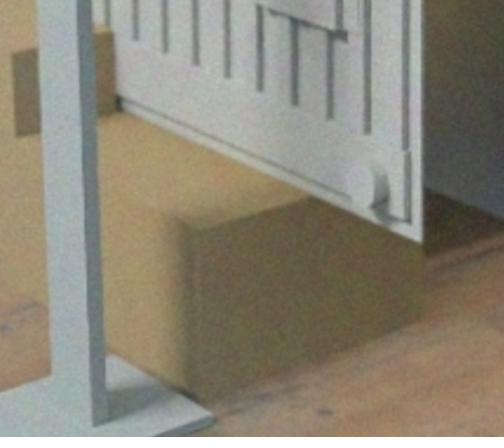

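Request:
{"name": "move", "arguments": {
  "arm2": {"joints":{"hand_thumb_mcp":0.226,"hand_thumb_ipl":0.168}},
  "arm3": {"joints":{"hand_thumb_mcp":0.226,"hand_thumb_ipl":0.168}},
  "arm1": {"joints":{"joint2_rad":1.6718,"joint4_rad":1.5753,"joint6_rad":-0.1055},"min_time_s":1.5},
  "arm4": {"joints":{"joint2_rad":1.6659,"joint4_rad":1.7390,"joint6_rad":-0.2633},"min_time_s":1.5},
  "cameras": []
}}

Request:
{"name": "move", "arguments": {
  "arm2": {"joints":{"joint1_rad":-0.016,"joint2_rad":1.209,"joint4_rad":1.999,"joint6_rad":-0.066,"joint7_rad":-3.148,"hand_thumb_cmc":0.714},"min_time_s":2},
  "arm3": {"joints":{"joint1_rad":-0.027,"joint2_rad":1.407,"joint4_rad":1.885,"joint6_rad":-0.150,"joint7_rad":-3.201,"hand_thumb_cmc":0.714},"min_time_s":2},
  "cameras": ["cam_low","cam_high"]
}}

Scene clock: 1392.20 s.
Joint torques (N m): arm1=[4.12 -23.66 6.44 0.17 0.02 -0.86 0.49] | arm2=[-0.18 -18.58 0.18 2.16 -0.22 0.32 0.08] | arm3=[1.2 -16.09 -0.87 2.57 0 -0.06 0.13] | arm4=[-1.73 -30.66 -4.26 -1.17 1.25 -3.52 0.24]
Flange force (N): arm1=[3.9 -11.4 10.2] | arm2=[0.4 -1.6 5.4] | arm3=[-2.4 -2.9 -1.9] | arm4=[0.7 -7.0 24.0]
move: arm1 done; arm2 done; arm3 done; arm4 done
Joint velocities: within noise
arm1.joint_positions: joint1_rad=+0.405 joint2_rad=+1.672 joint3_rad=+0.000 joint4_rad=+1.575 joint5_rad=+0.000 joint6_rad=-0.106 joint7_rad=-1.154 hand_index_mcp=+0.753 hand_index_abd=+0.000 hand_index_pip=+0.577 hand_index_dip=+0.696 hand_middle_mcp=+0.753 hand_middle_abd=+0.000 hand_middle_pip=+0.577 hand_middle_dip=+0.696 hand_ring_mcp=+0.753 hand_ring_abd=+0.000 hand_ring_pip=+0.577 hand_ring_dip=+0.696 hand_thumb_cmc=-0.587 hand_thumb_axl=-0.445 hand_thumb_mcp=+0.245 hand_thumb_ipl=+0.191 hand_current_limit=+0.750 hand_speed=-0.600
arm1.joint_status: all done
arm1.hand_state: goal,goal,goal,goal,goal,goal,goal,goal,goal,goal,goal,goal,goal,blocked,goal,blocked
arm1.index_mcp_current_ma: 0
arm1.index_abd_current_ma: 0
arm1.index_pip_current_ma: 0
arm1.index_dip_current_ma: 0
arm1.middle_mcp_current_ma: 0
arm1.middle_abd_current_ma: 0
arm1.middle_pip_current_ma: 0
arm1.middle_dip_current_ma: 0
arm1.ring_mcp_current_ma: 0
arm1.ring_abd_current_ma: 0
arm1.ring_pip_current_ma: 0
arm1.ring_dip_current_ma: 0
arm1.thumb_cmc_current_ma: -5
arm1.thumb_axl_current_ma: -45
arm1.thumb_mcp_current_ma: 9
arm1.thumb_ipl_current_ma: 14
arm1.hand_goal_index_mcp: 0.754
arm1.hand_goal_index_abd: 0.000
arm1.hand_goal_index_pip: 0.576
arm1.hand_goal_index_dip: 0.696
arm1.hand_goal_middle_mcp: 0.754
arm1.hand_goal_middle_abd: 0.000
arm1.hand_goal_middle_pip: 0.576
arm1.hand_goal_middle_dip: 0.696
arm1.hand_goal_ring_mcp: 0.754
arm1.hand_goal_ring_abd: 0.000
arm1.hand_goal_ring_pip: 0.576
arm1.hand_goal_ring_dip: 0.696
arm1.hand_goal_thumb_cmc: -0.570
arm1.hand_goal_thumb_axl: -0.400
arm1.hand_goal_thumb_mcp: 0.226
arm1.hand_goal_thumb_ipl: 0.168
arm1.hand: x=-0.0446 y=+0.5357 z=+0.4132 quat_wxyz=(-0.006, +1.000, +0.000, -0.006) (m; scene frame)
arm2.joint_positions: joint1_rad=-0.017 joint2_rad=+1.208 joint3_rad=+0.000 joint4_rad=+2.063 joint5_rad=+0.000 joint6_rad=-0.129 joint7_rad=-3.149 hand_index_mcp=+0.755 hand_index_abd=-0.002 hand_index_pip=+0.579 hand_index_dip=+0.697 hand_middle_mcp=+0.755 hand_middle_abd=-0.004 hand_middle_pip=+0.579 hand_middle_dip=+0.698 hand_ring_mcp=+0.755 hand_ring_abd=+0.000 hand_ring_pip=+0.579 hand_ring_dip=+0.696 hand_thumb_cmc=-0.569 hand_thumb_axl=+0.676 hand_thumb_mcp=+0.214 hand_thumb_ipl=+0.165 hand_current_limit=+0.750 hand_speed=-0.600
arm2.joint_status: all done
arm2.hand_state: goal,goal,goal,goal,goal,goal,goal,goal,goal,goal,goal,goal,goal,goal,goal,goal
arm2.index_mcp_current_ma: 3
arm2.index_abd_current_ma: -2
arm2.index_pip_current_ma: 5
arm2.index_dip_current_ma: 2
arm2.middle_mcp_current_ma: 2
arm2.middle_abd_current_ma: -7
arm2.middle_pip_current_ma: 5
arm2.middle_dip_current_ma: 3
arm2.ring_mcp_current_ma: 3
arm2.ring_abd_current_ma: 0
arm2.ring_pip_current_ma: 6
arm2.ring_dip_current_ma: 0
arm2.thumb_cmc_current_ma: 1
arm2.thumb_axl_current_ma: -6
arm2.thumb_mcp_current_ma: -44
arm2.thumb_ipl_current_ma: -10
arm2.hand_goal_index_mcp: 0.754
arm2.hand_goal_index_abd: 0.000
arm2.hand_goal_index_pip: 0.576
arm2.hand_goal_index_dip: 0.696
arm2.hand_goal_middle_mcp: 0.754
arm2.hand_goal_middle_abd: 0.000
arm2.hand_goal_middle_pip: 0.576
arm2.hand_goal_middle_dip: 0.696
arm2.hand_goal_ring_mcp: 0.754
arm2.hand_goal_ring_abd: 0.000
arm2.hand_goal_ring_pip: 0.576
arm2.hand_goal_ring_dip: 0.696
arm2.hand_goal_thumb_cmc: -0.570
arm2.hand_goal_thumb_axl: 0.678
arm2.hand_goal_thumb_mcp: 0.226
arm2.hand_goal_thumb_ipl: 0.168
arm2.hand: x=-0.1413 y=+0.2638 z=+0.5337 quat_wxyz=(-0.003, +0.707, -0.707, -0.005) (m; scene frame)
arm3.joint_positions: joint1_rad=-0.032 joint2_rad=+1.410 joint3_rad=+0.000 joint4_rad=+1.958 joint5_rad=+0.000 joint6_rad=-0.226 joint7_rad=-3.205 hand_index_mcp=+0.755 hand_index_abd=+0.000 hand_index_pip=+0.578 hand_index_dip=+0.696 hand_middle_mcp=+0.755 hand_middle_abd=-0.003 hand_middle_pip=+0.577 hand_middle_dip=+0.696 hand_ring_mcp=+0.755 hand_ring_abd=+0.000 hand_ring_pip=+0.577 hand_ring_dip=+0.696 hand_thumb_cmc=-0.569 hand_thumb_axl=+0.676 hand_thumb_mcp=+0.214 hand_thumb_ipl=+0.165 hand_current_limit=+0.750 hand_speed=-0.600
arm3.joint_status: all done
arm3.hand_state: goal,goal,goal,goal,goal,goal,goal,goal,goal,goal,goal,goal,goal,goal,goal,goal
arm3.index_mcp_current_ma: 1
arm3.index_abd_current_ma: 0
arm3.index_pip_current_ma: 3
arm3.index_dip_current_ma: 0
arm3.middle_mcp_current_ma: 1
arm3.middle_abd_current_ma: -3
arm3.middle_pip_current_ma: 1
arm3.middle_dip_current_ma: 0
arm3.ring_mcp_current_ma: 1
arm3.ring_abd_current_ma: 0
arm3.ring_pip_current_ma: 2
arm3.ring_dip_current_ma: 0
arm3.thumb_cmc_current_ma: 1
arm3.thumb_axl_current_ma: -4
arm3.thumb_mcp_current_ma: -34
arm3.thumb_ipl_current_ma: -6
arm3.hand_goal_index_mcp: 0.754
arm3.hand_goal_index_abd: 0.000
arm3.hand_goal_index_pip: 0.576
arm3.hand_goal_index_dip: 0.696
arm3.hand_goal_middle_mcp: 0.754
arm3.hand_goal_middle_abd: 0.000
arm3.hand_goal_middle_pip: 0.576
arm3.hand_goal_middle_dip: 0.696
arm3.hand_goal_ring_mcp: 0.754
arm3.hand_goal_ring_abd: 0.000
arm3.hand_goal_ring_pip: 0.576
arm3.hand_goal_ring_dip: 0.696
arm3.hand_goal_thumb_cmc: -0.570
arm3.hand_goal_thumb_axl: 0.678
arm3.hand_goal_thumb_mcp: 0.226
arm3.hand_goal_thumb_ipl: 0.168
arm3.hand: x=-0.1472 y=-0.2415 z=+0.5325 quat_wxyz=(+0.001, +0.707, -0.707, +0.005) (m; scene frame)
arm4.joint_positions: joint1_rad=-0.845 joint2_rad=+1.666 joint3_rad=+0.000 joint4_rad=+1.739 joint5_rad=+0.000 joint6_rad=-0.263 joint7_rad=+0.734 hand_index_mcp=+0.753 hand_index_abd=+0.000 hand_index_pip=+0.577 hand_index_dip=+0.696 hand_middle_mcp=+0.753 hand_middle_abd=+0.000 hand_middle_pip=+0.577 hand_middle_dip=+0.696 hand_ring_mcp=+0.753 hand_ring_abd=+0.000 hand_ring_pip=+0.577 hand_ring_dip=+0.696 hand_thumb_cmc=-0.525 hand_thumb_axl=-0.319 hand_thumb_mcp=+0.192 hand_thumb_ipl=+0.146 hand_current_limit=+0.750 hand_speed=-0.600
arm4.joint_status: all done
arm4.hand_state: goal,goal,goal,goal,goal,goal,goal,goal,goal,goal,goal,goal,blocked,blocked,blocked,blocked
arm4.index_mcp_current_ma: -1
arm4.index_abd_current_ma: 0
arm4.index_pip_current_ma: 1
arm4.index_dip_current_ma: 0
arm4.middle_mcp_current_ma: -1
arm4.middle_abd_current_ma: 0
arm4.middle_pip_current_ma: 1
arm4.middle_dip_current_ma: 0
arm4.ring_mcp_current_ma: -1
arm4.ring_abd_current_ma: 0
arm4.ring_pip_current_ma: 1
arm4.ring_dip_current_ma: 0
arm4.thumb_cmc_current_ma: 125
arm4.thumb_axl_current_ma: 335
arm4.thumb_mcp_current_ma: -119
arm4.thumb_ipl_current_ma: -68
arm4.hand_goal_index_mcp: 0.754
arm4.hand_goal_index_abd: 0.000
arm4.hand_goal_index_pip: 0.576
arm4.hand_goal_index_dip: 0.696
arm4.hand_goal_middle_mcp: 0.754
arm4.hand_goal_middle_abd: 0.000
arm4.hand_goal_middle_pip: 0.576
arm4.hand_goal_middle_dip: 0.696
arm4.hand_goal_ring_mcp: 0.754
arm4.hand_goal_ring_abd: 0.000
arm4.hand_goal_ring_pip: 0.576
arm4.hand_goal_ring_dip: 0.696
arm4.hand_goal_thumb_cmc: -0.570
arm4.hand_goal_thumb_axl: -0.400
arm4.hand_goal_thumb_mcp: 0.226
arm4.hand_goal_thumb_ipl: 0.168
arm4.hand: x=-0.0833 y=-0.4741 z=+0.4137 quat_wxyz=(+0.005, +0.000, +1.000, +0.002) (m; scene frame)
pictures: none
No camera images: "cameras" was empty.

Scene clock: 1394.50 s.
Joint torques (N m): arm1=[4.14 -23.66 6.46 0.2 0.09 -0.88 0.49] | arm2=[-0.16 -19.22 0.17 1.49 -0.22 0.2 0.07] | arm3=[1.2 -16.66 -0.87 1.79 0.05 -0.11 0.22] | arm4=[-1.74 -30.66 -4.27 -1.11 1.24 -3.54 0.25]
Flange force (N): arm1=[4.1 -11.5 10.3] | arm2=[0.3 -1.9 5.2] | arm3=[-2.7 -2.4 -2.3] | arm4=[0.5 -6.8 24.2]
move: arm2 done; arm3 done
Joint velocities: within noise
arm1, arm4: as last shown
arm2.joint_positions: joint1_rad=-0.016 joint2_rad=+1.209 joint3_rad=+0.000 joint4_rad=+1.999 joint5_rad=+0.000 joint6_rad=-0.066 joint7_rad=-3.148 hand_index_mcp=+0.755 hand_index_abd=-0.002 hand_index_pip=+0.579 hand_index_dip=+0.697 hand_middle_mcp=+0.755 hand_middle_abd=-0.004 hand_middle_pip=+0.579 hand_middle_dip=+0.698 hand_ring_mcp=+0.755 hand_ring_abd=+0.000 hand_ring_pip=+0.579 hand_ring_dip=+0.696 hand_thumb_cmc=+0.712 hand_thumb_axl=+0.676 hand_thumb_mcp=+0.214 hand_thumb_ipl=+0.165 hand_current_limit=+0.750 hand_speed=-0.600
arm2.joint_status: all done
arm2.hand_state: goal,goal,goal,goal,goal,goal,goal,goal,goal,goal,goal,goal,goal,goal,goal,goal
arm2.index_mcp_current_ma: 2
arm2.index_abd_current_ma: -2
arm2.index_pip_current_ma: 5
arm2.index_dip_current_ma: 2
arm2.middle_mcp_current_ma: 2
arm2.middle_abd_current_ma: -7
arm2.middle_pip_current_ma: 5
arm2.middle_dip_current_ma: 3
arm2.ring_mcp_current_ma: 3
arm2.ring_abd_current_ma: 0
arm2.ring_pip_current_ma: 6
arm2.ring_dip_current_ma: 0
arm2.thumb_cmc_current_ma: -5
arm2.thumb_axl_current_ma: -6
arm2.thumb_mcp_current_ma: -44
arm2.thumb_ipl_current_ma: -10
arm2.hand_goal_index_mcp: 0.754
arm2.hand_goal_index_abd: 0.000
arm2.hand_goal_index_pip: 0.576
arm2.hand_goal_index_dip: 0.696
arm2.hand_goal_middle_mcp: 0.754
arm2.hand_goal_middle_abd: 0.000
arm2.hand_goal_middle_pip: 0.576
arm2.hand_goal_middle_dip: 0.696
arm2.hand_goal_ring_mcp: 0.754
arm2.hand_goal_ring_abd: 0.000
arm2.hand_goal_ring_pip: 0.576
arm2.hand_goal_ring_dip: 0.696
arm2.hand_goal_thumb_cmc: 0.714
arm2.hand_goal_thumb_axl: 0.678
arm2.hand_goal_thumb_mcp: 0.226
arm2.hand_goal_thumb_ipl: 0.168
arm2.hand: x=-0.1217 y=+0.2637 z=+0.5312 quat_wxyz=(-0.003, +0.707, -0.707, -0.005) (m; scene frame)
arm3.joint_positions: joint1_rad=-0.027 joint2_rad=+1.407 joint3_rad=+0.000 joint4_rad=+1.885 joint5_rad=+0.000 joint6_rad=-0.150 joint7_rad=-3.201 hand_index_mcp=+0.755 hand_index_abd=+0.000 hand_index_pip=+0.578 hand_index_dip=+0.696 hand_middle_mcp=+0.755 hand_middle_abd=-0.003 hand_middle_pip=+0.577 hand_middle_dip=+0.696 hand_ring_mcp=+0.755 hand_ring_abd=+0.000 hand_ring_pip=+0.577 hand_ring_dip=+0.696 hand_thumb_cmc=+0.712 hand_thumb_axl=+0.676 hand_thumb_mcp=+0.214 hand_thumb_ipl=+0.165 hand_current_limit=+0.750 hand_speed=-0.600
arm3.joint_status: all done
arm3.hand_state: goal,goal,goal,goal,goal,goal,goal,goal,goal,goal,goal,goal,goal,goal,goal,goal
arm3.index_mcp_current_ma: 1
arm3.index_abd_current_ma: 0
arm3.index_pip_current_ma: 3
arm3.index_dip_current_ma: 0
arm3.middle_mcp_current_ma: 1
arm3.middle_abd_current_ma: -3
arm3.middle_pip_current_ma: 1
arm3.middle_dip_current_ma: 0
arm3.ring_mcp_current_ma: 1
arm3.ring_abd_current_ma: 0
arm3.ring_pip_current_ma: 2
arm3.ring_dip_current_ma: 0
arm3.thumb_cmc_current_ma: -3
arm3.thumb_axl_current_ma: -4
arm3.thumb_mcp_current_ma: -34
arm3.thumb_ipl_current_ma: -6
arm3.hand_goal_index_mcp: 0.754
arm3.hand_goal_index_abd: 0.000
arm3.hand_goal_index_pip: 0.576
arm3.hand_goal_index_dip: 0.696
arm3.hand_goal_middle_mcp: 0.754
arm3.hand_goal_middle_abd: 0.000
arm3.hand_goal_middle_pip: 0.576
arm3.hand_goal_middle_dip: 0.696
arm3.hand_goal_ring_mcp: 0.754
arm3.hand_goal_ring_abd: 0.000
arm3.hand_goal_ring_pip: 0.576
arm3.hand_goal_ring_dip: 0.696
arm3.hand_goal_thumb_cmc: 0.714
arm3.hand_goal_thumb_axl: 0.678
arm3.hand_goal_thumb_mcp: 0.226
arm3.hand_goal_thumb_ipl: 0.168
arm3.hand: x=-0.1241 y=-0.2416 z=+0.5295 quat_wxyz=(+0.001, +0.707, -0.707, +0.004) (m; scene frame)
pictures: cam_high, cam_low

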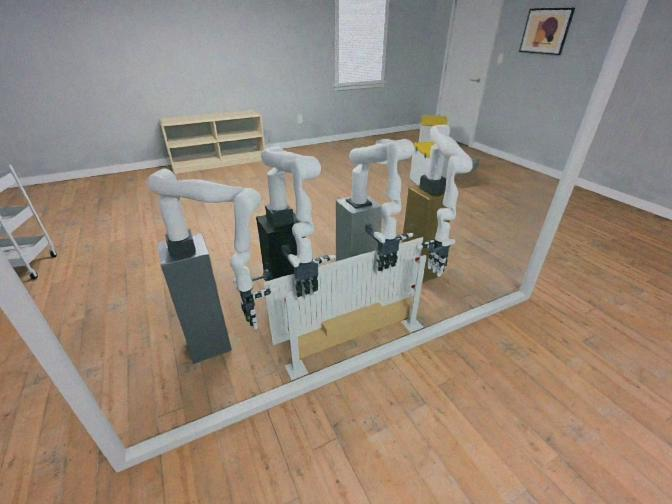

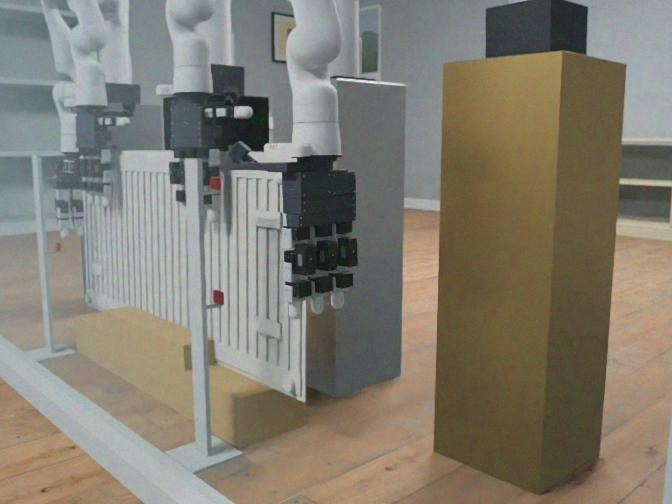

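Request:
{"name": "move", "arguments": {
  "arm2": {"joints":{"joint1_rad":-0.0145,"joint2_rad":1.4252,"joint4_rad":1.8539,"joint6_rad":-0.1375,"joint7_rad":-3.146},"min_time_s":3},
  "arm3": {"joints":{"joint1_rad":-0.0294,"joint2_rad":1.6123,"joint4_rad":1.6986,"joint6_rad":-0.1693,"joint7_rad":-3.203},"min_time_s":3},
  "cameras": ["arm2_cam_wrist","arm3_cam_wrist"]
}}

Scene clock: 1406.10 s.
Joint torques (N m): arm1=[4.16 -23.69 6.48 0.22 0.05 -0.91 0.51] | arm2=[-0.18 -19.71 0.17 2.07 -0.18 0.17 0.05] | arm3=[1.19 -16.78 -0.84 2.05 0.08 -0.08 0.16] | arm4=[-1.75 -30.67 -4.3 -1.16 1.27 -3.54 0.24]
Flange force (N): arm1=[4.2 -11.4 10.5] | arm2=[0.3 -1.5 5.4] | arm3=[-2.6 -2.5 -1.5] | arm4=[0.6 -6.9 24.1]
move: arm2 done; arm3 done
Joint velocities: within noise
arm1, arm4: as last shown
arm2.joint_positions: joint1_rad=-0.014 joint2_rad=+1.425 joint3_rad=+0.000 joint4_rad=+1.854 joint5_rad=+0.000 joint6_rad=-0.138 joint7_rad=-3.146 hand_index_mcp=+0.755 hand_index_abd=-0.002 hand_index_pip=+0.579 hand_index_dip=+0.697 hand_middle_mcp=+0.755 hand_middle_abd=-0.004 hand_middle_pip=+0.579 hand_middle_dip=+0.698 hand_ring_mcp=+0.755 hand_ring_abd=+0.000 hand_ring_pip=+0.579 hand_ring_dip=+0.696 hand_thumb_cmc=+0.712 hand_thumb_axl=+0.676 hand_thumb_mcp=+0.214 hand_thumb_ipl=+0.165 hand_current_limit=+0.750 hand_speed=-0.600
arm2.joint_status: all done
arm2.hand_state: goal,goal,goal,goal,goal,goal,goal,goal,goal,goal,goal,goal,goal,goal,goal,goal
arm2.index_mcp_current_ma: 2
arm2.index_abd_current_ma: -2
arm2.index_pip_current_ma: 5
arm2.index_dip_current_ma: 2
arm2.middle_mcp_current_ma: 2
arm2.middle_abd_current_ma: -7
arm2.middle_pip_current_ma: 5
arm2.middle_dip_current_ma: 3
arm2.ring_mcp_current_ma: 2
arm2.ring_abd_current_ma: 0
arm2.ring_pip_current_ma: 6
arm2.ring_dip_current_ma: 0
arm2.thumb_cmc_current_ma: -5
arm2.thumb_axl_current_ma: -6
arm2.thumb_mcp_current_ma: -44
arm2.thumb_ipl_current_ma: -10
arm2.hand_goal_index_mcp: 0.754
arm2.hand_goal_index_abd: 0.000
arm2.hand_goal_index_pip: 0.576
arm2.hand_goal_index_dip: 0.696
arm2.hand_goal_middle_mcp: 0.754
arm2.hand_goal_middle_abd: 0.000
arm2.hand_goal_middle_pip: 0.576
arm2.hand_goal_middle_dip: 0.696
arm2.hand_goal_ring_mcp: 0.754
arm2.hand_goal_ring_abd: 0.000
arm2.hand_goal_ring_pip: 0.576
arm2.hand_goal_ring_dip: 0.696
arm2.hand_goal_thumb_cmc: 0.714
arm2.hand_goal_thumb_axl: 0.678
arm2.hand_goal_thumb_mcp: 0.226
arm2.hand_goal_thumb_ipl: 0.168
arm2.hand: x=-0.1212 y=+0.2640 z=+0.4455 quat_wxyz=(-0.003, +0.707, -0.707, -0.005) (m; scene frame)
arm3.joint_positions: joint1_rad=-0.029 joint2_rad=+1.612 joint3_rad=+0.000 joint4_rad=+1.699 joint5_rad=+0.000 joint6_rad=-0.169 joint7_rad=-3.203 hand_index_mcp=+0.755 hand_index_abd=+0.000 hand_index_pip=+0.578 hand_index_dip=+0.696 hand_middle_mcp=+0.755 hand_middle_abd=-0.003 hand_middle_pip=+0.577 hand_middle_dip=+0.696 hand_ring_mcp=+0.755 hand_ring_abd=+0.000 hand_ring_pip=+0.577 hand_ring_dip=+0.696 hand_thumb_cmc=+0.712 hand_thumb_axl=+0.676 hand_thumb_mcp=+0.214 hand_thumb_ipl=+0.165 hand_current_limit=+0.750 hand_speed=-0.600
arm3.joint_status: all done
arm3.hand_state: goal,goal,goal,goal,goal,goal,goal,goal,goal,goal,goal,goal,goal,goal,goal,goal
arm3.index_mcp_current_ma: 1
arm3.index_abd_current_ma: 0
arm3.index_pip_current_ma: 3
arm3.index_dip_current_ma: 0
arm3.middle_mcp_current_ma: 1
arm3.middle_abd_current_ma: -3
arm3.middle_pip_current_ma: 1
arm3.middle_dip_current_ma: 0
arm3.ring_mcp_current_ma: 1
arm3.ring_abd_current_ma: 0
arm3.ring_pip_current_ma: 2
arm3.ring_dip_current_ma: 0
arm3.thumb_cmc_current_ma: -3
arm3.thumb_axl_current_ma: -4
arm3.thumb_mcp_current_ma: -34
arm3.thumb_ipl_current_ma: -6
arm3.hand_goal_index_mcp: 0.754
arm3.hand_goal_index_abd: 0.000
arm3.hand_goal_index_pip: 0.576
arm3.hand_goal_index_dip: 0.696
arm3.hand_goal_middle_mcp: 0.754
arm3.hand_goal_middle_abd: 0.000
arm3.hand_goal_middle_pip: 0.576
arm3.hand_goal_middle_dip: 0.696
arm3.hand_goal_ring_mcp: 0.754
arm3.hand_goal_ring_abd: 0.000
arm3.hand_goal_ring_pip: 0.576
arm3.hand_goal_ring_dip: 0.696
arm3.hand_goal_thumb_cmc: 0.714
arm3.hand_goal_thumb_axl: 0.678
arm3.hand_goal_thumb_mcp: 0.226
arm3.hand_goal_thumb_ipl: 0.168
arm3.hand: x=-0.1241 y=-0.2414 z=+0.4444 quat_wxyz=(+0.001, +0.707, -0.707, +0.005) (m; scene frame)
pictures: arm2_cam_wrist, arm3_cam_wrist

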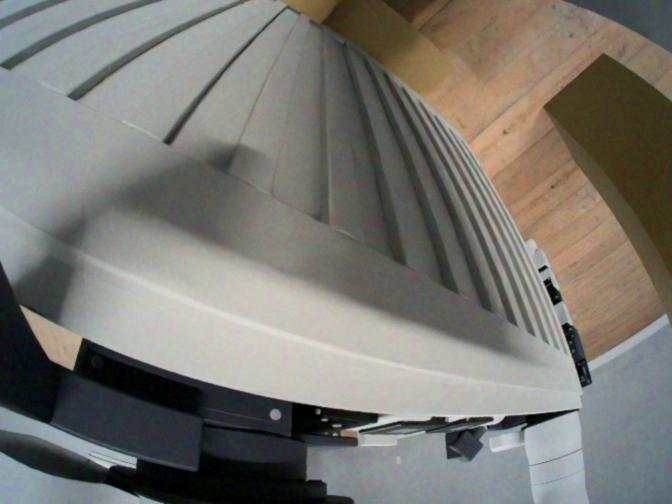

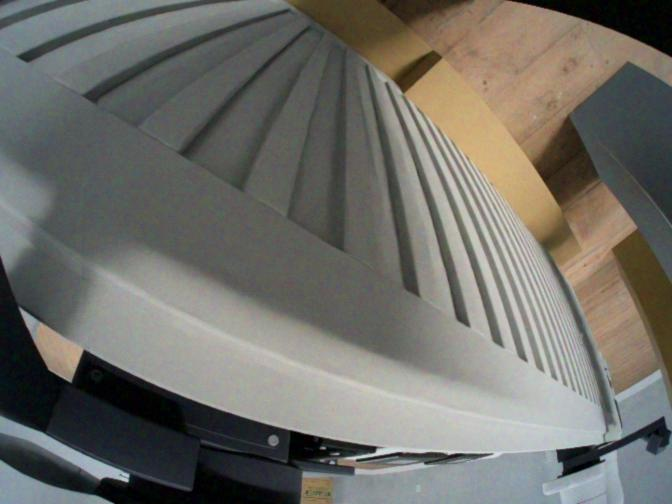

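Request:
{"name": "move", "arguments": {
  "arm2": {"joints":{"joint1_rad":-0.0147,"joint2_rad":1.4340,"joint4_rad":1.9115,"joint6_rad":-0.2039,"joint7_rad":-3.1463},"min_time_s":2.5},
  "arm3": {"joints":{"joint1_rad":-0.0337,"joint2_rad":1.6239,"joint4_rad":1.7617,"joint6_rad":-0.2440,"joint7_rad":-3.2073},"min_time_s":2.5},
  "cameras": ["cam_low","cam_high"]
}}

Request:
{"name": "zoom_image", "arguments": {
  "camera": "cam_low",
  "region": [180, 130, 330, 280]
}}

Request:
{"name": "zoom_image", "arguments": {
  "camera": "cam_high",
  "region": [390, 220, 450, 280]
}}

Request:
{"name": "zoom_image", "arguments": {
  "camera": "cam_high",
  "region": [240, 270, 300, 330]
}}

Scene clock: 1413.30 s.
Joint torques (N m): arm1=[3.99 -23.6 6.23 0.26 0.08 -0.87 0.46] | arm2=[-7.04 0.62 -8.44 23.72 2.16 9 1.83] | arm3=[-5.48 1.29 -9.49 20.7 2.41 7.41 1.61] | arm4=[-1.6 -30.43 -4.11 -1 1.22 -3.46 0.22]
Flange force (N): arm1=[4.0 -11.0 10.4] | arm2=[17.5 -41.6 3.1] | arm3=[12.7 -37.5 1.7] | arm4=[0.6 -6.5 23.9]
move: arm2 done; arm3 done
Joint velocities: within noise
arm1, arm4: as last shown
arm1.joint_positions: joint1_rad=+0.405 joint2_rad=+1.672 joint3_rad=+0.000 joint4_rad=+1.575 joint5_rad=+0.000 joint6_rad=-0.106 joint7_rad=-1.154 hand_index_mcp=+0.753 hand_index_abd=+0.000 hand_index_pip=+0.577 hand_index_dip=+0.696 hand_middle_mcp=+0.753 hand_middle_abd=+0.000 hand_middle_pip=+0.577 hand_middle_dip=+0.696 hand_ring_mcp=+0.753 hand_ring_abd=+0.000 hand_ring_pip=+0.577 hand_ring_dip=+0.696 hand_thumb_cmc=-0.584 hand_thumb_axl=-0.445 hand_thumb_mcp=+0.244 hand_thumb_ipl=+0.190 hand_current_limit=+0.750 hand_speed=-0.600
arm1.thumb_cmc_current_ma: -3
arm2.joint_positions: joint1_rad=-0.015 joint2_rad=+1.434 joint3_rad=+0.000 joint4_rad=+1.911 joint5_rad=+0.000 joint6_rad=-0.204 joint7_rad=-3.146 hand_index_mcp=+0.755 hand_index_abd=-0.002 hand_index_pip=+0.579 hand_index_dip=+0.697 hand_middle_mcp=+0.755 hand_middle_abd=-0.004 hand_middle_pip=+0.579 hand_middle_dip=+0.698 hand_ring_mcp=+0.755 hand_ring_abd=+0.000 hand_ring_pip=+0.579 hand_ring_dip=+0.696 hand_thumb_cmc=+0.781 hand_thumb_axl=+0.697 hand_thumb_mcp=+0.214 hand_thumb_ipl=+0.165 hand_current_limit=+0.750 hand_speed=-0.600
arm2.joint_status: all done
arm2.hand_state: goal,goal,goal,goal,goal,goal,goal,goal,goal,goal,goal,goal,blocked,goal,goal,goal
arm2.index_mcp_current_ma: 2
arm2.index_abd_current_ma: -2
arm2.index_pip_current_ma: 5
arm2.index_dip_current_ma: 2
arm2.middle_mcp_current_ma: 2
arm2.middle_abd_current_ma: -6
arm2.middle_pip_current_ma: 5
arm2.middle_dip_current_ma: 3
arm2.ring_mcp_current_ma: 2
arm2.ring_abd_current_ma: 0
arm2.ring_pip_current_ma: 6
arm2.ring_dip_current_ma: 0
arm2.thumb_cmc_current_ma: 251
arm2.thumb_axl_current_ma: 70
arm2.thumb_mcp_current_ma: -44
arm2.thumb_ipl_current_ma: -10
arm2.hand_goal_index_mcp: 0.754
arm2.hand_goal_index_abd: 0.000
arm2.hand_goal_index_pip: 0.576
arm2.hand_goal_index_dip: 0.696
arm2.hand_goal_middle_mcp: 0.754
arm2.hand_goal_middle_abd: 0.000
arm2.hand_goal_middle_pip: 0.576
arm2.hand_goal_middle_dip: 0.696
arm2.hand_goal_ring_mcp: 0.754
arm2.hand_goal_ring_abd: 0.000
arm2.hand_goal_ring_pip: 0.576
arm2.hand_goal_ring_dip: 0.696
arm2.hand_goal_thumb_cmc: 0.714
arm2.hand_goal_thumb_axl: 0.678
arm2.hand_goal_thumb_mcp: 0.226
arm2.hand_goal_thumb_ipl: 0.168
arm2.hand: x=-0.1413 y=+0.2639 z=+0.4455 quat_wxyz=(-0.003, +0.707, -0.707, -0.005) (m; scene frame)
arm3.joint_positions: joint1_rad=-0.034 joint2_rad=+1.624 joint3_rad=+0.000 joint4_rad=+1.762 joint5_rad=+0.000 joint6_rad=-0.244 joint7_rad=-3.207 hand_index_mcp=+0.755 hand_index_abd=+0.000 hand_index_pip=+0.578 hand_index_dip=+0.696 hand_middle_mcp=+0.755 hand_middle_abd=-0.003 hand_middle_pip=+0.577 hand_middle_dip=+0.696 hand_ring_mcp=+0.755 hand_ring_abd=+0.000 hand_ring_pip=+0.577 hand_ring_dip=+0.696 hand_thumb_cmc=+0.779 hand_thumb_axl=+0.694 hand_thumb_mcp=+0.214 hand_thumb_ipl=+0.165 hand_current_limit=+0.750 hand_speed=-0.600
arm3.joint_status: all done
arm3.hand_state: goal,goal,goal,goal,goal,goal,goal,goal,goal,goal,goal,goal,blocked,goal,goal,goal
arm3.index_mcp_current_ma: 1
arm3.index_abd_current_ma: 0
arm3.index_pip_current_ma: 3
arm3.index_dip_current_ma: 0
arm3.middle_mcp_current_ma: 1
arm3.middle_abd_current_ma: -3
arm3.middle_pip_current_ma: 1
arm3.middle_dip_current_ma: 0
arm3.ring_mcp_current_ma: 1
arm3.ring_abd_current_ma: 0
arm3.ring_pip_current_ma: 2
arm3.ring_dip_current_ma: 0
arm3.thumb_cmc_current_ma: 209
arm3.thumb_axl_current_ma: 45
arm3.thumb_mcp_current_ma: -34
arm3.thumb_ipl_current_ma: -6
arm3.hand_goal_index_mcp: 0.754
arm3.hand_goal_index_abd: 0.000
arm3.hand_goal_index_pip: 0.576
arm3.hand_goal_index_dip: 0.696
arm3.hand_goal_middle_mcp: 0.754
arm3.hand_goal_middle_abd: 0.000
arm3.hand_goal_middle_pip: 0.576
arm3.hand_goal_middle_dip: 0.696
arm3.hand_goal_ring_mcp: 0.754
arm3.hand_goal_ring_abd: 0.000
arm3.hand_goal_ring_pip: 0.576
arm3.hand_goal_ring_dip: 0.696
arm3.hand_goal_thumb_cmc: 0.714
arm3.hand_goal_thumb_axl: 0.678
arm3.hand_goal_thumb_mcp: 0.226
arm3.hand_goal_thumb_ipl: 0.168
arm3.hand: x=-0.1473 y=-0.2415 z=+0.4442 quat_wxyz=(+0.001, +0.707, -0.707, +0.005) (m; scene frame)
arm4.joint_positions: joint1_rad=-0.845 joint2_rad=+1.666 joint3_rad=+0.000 joint4_rad=+1.739 joint5_rad=+0.000 joint6_rad=-0.263 joint7_rad=+0.734 hand_index_mcp=+0.753 hand_index_abd=+0.000 hand_index_pip=+0.577 hand_index_dip=+0.696 hand_middle_mcp=+0.753 hand_middle_abd=+0.000 hand_middle_pip=+0.577 hand_middle_dip=+0.696 hand_ring_mcp=+0.753 hand_ring_abd=+0.000 hand_ring_pip=+0.577 hand_ring_dip=+0.696 hand_thumb_cmc=-0.528 hand_thumb_axl=-0.320 hand_thumb_mcp=+0.192 hand_thumb_ipl=+0.146 hand_current_limit=+0.750 hand_speed=-0.600
arm4.thumb_cmc_current_ma: 114
arm4.thumb_axl_current_ma: 333
pictures: cam_high, cam_low

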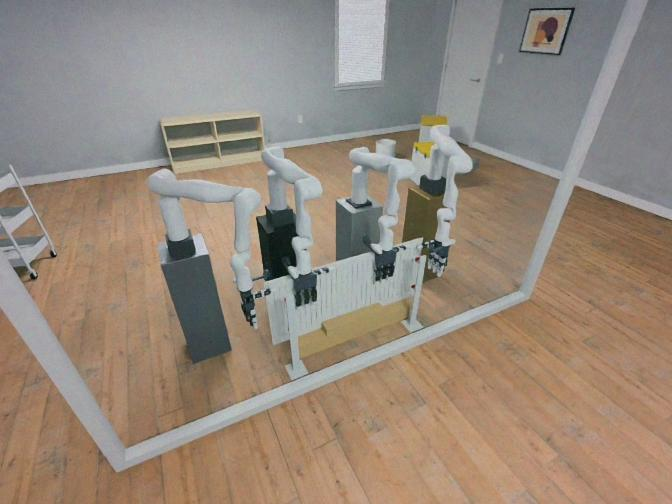

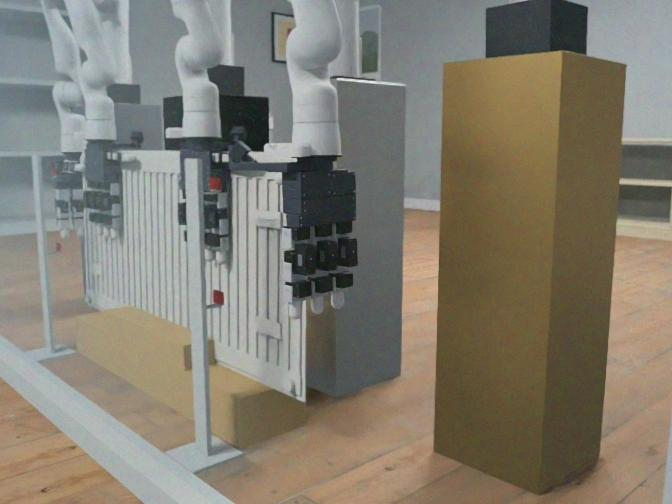

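Scaled by 3.360 from the camera's 672x504 image, which has a finer 960x720 frame.

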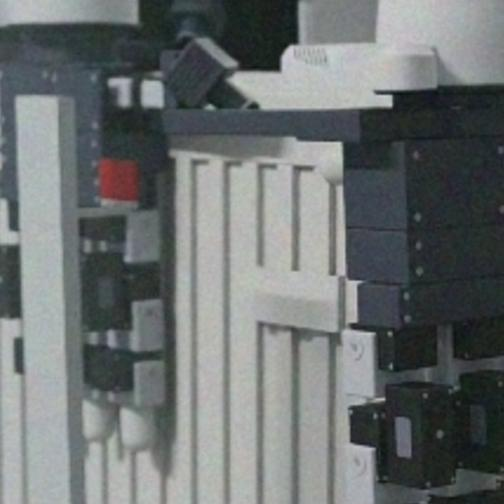

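Scaled by 8.400 from the camera's 672x504 image, which has a finer 960x720 frame.

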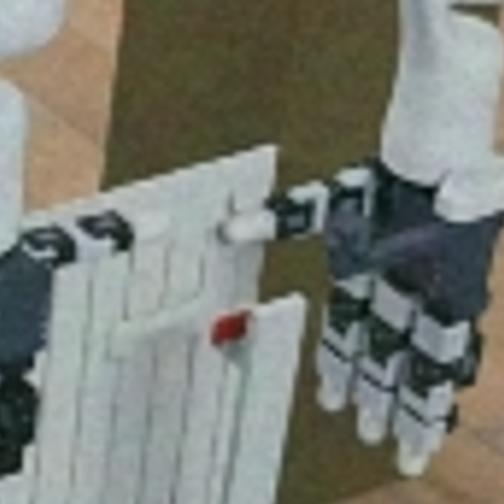

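Scaled by 8.400 from the camera's 672x504 image, which has a finer 960x720 frame.

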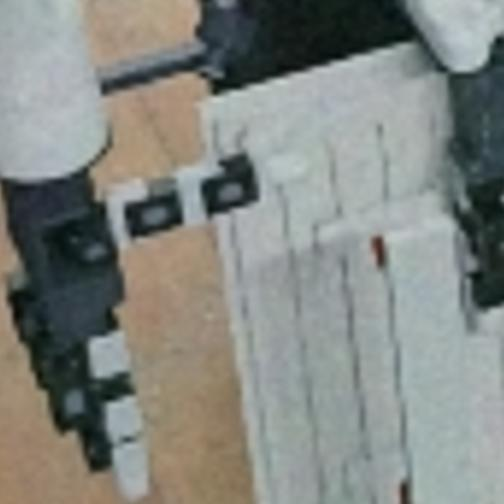

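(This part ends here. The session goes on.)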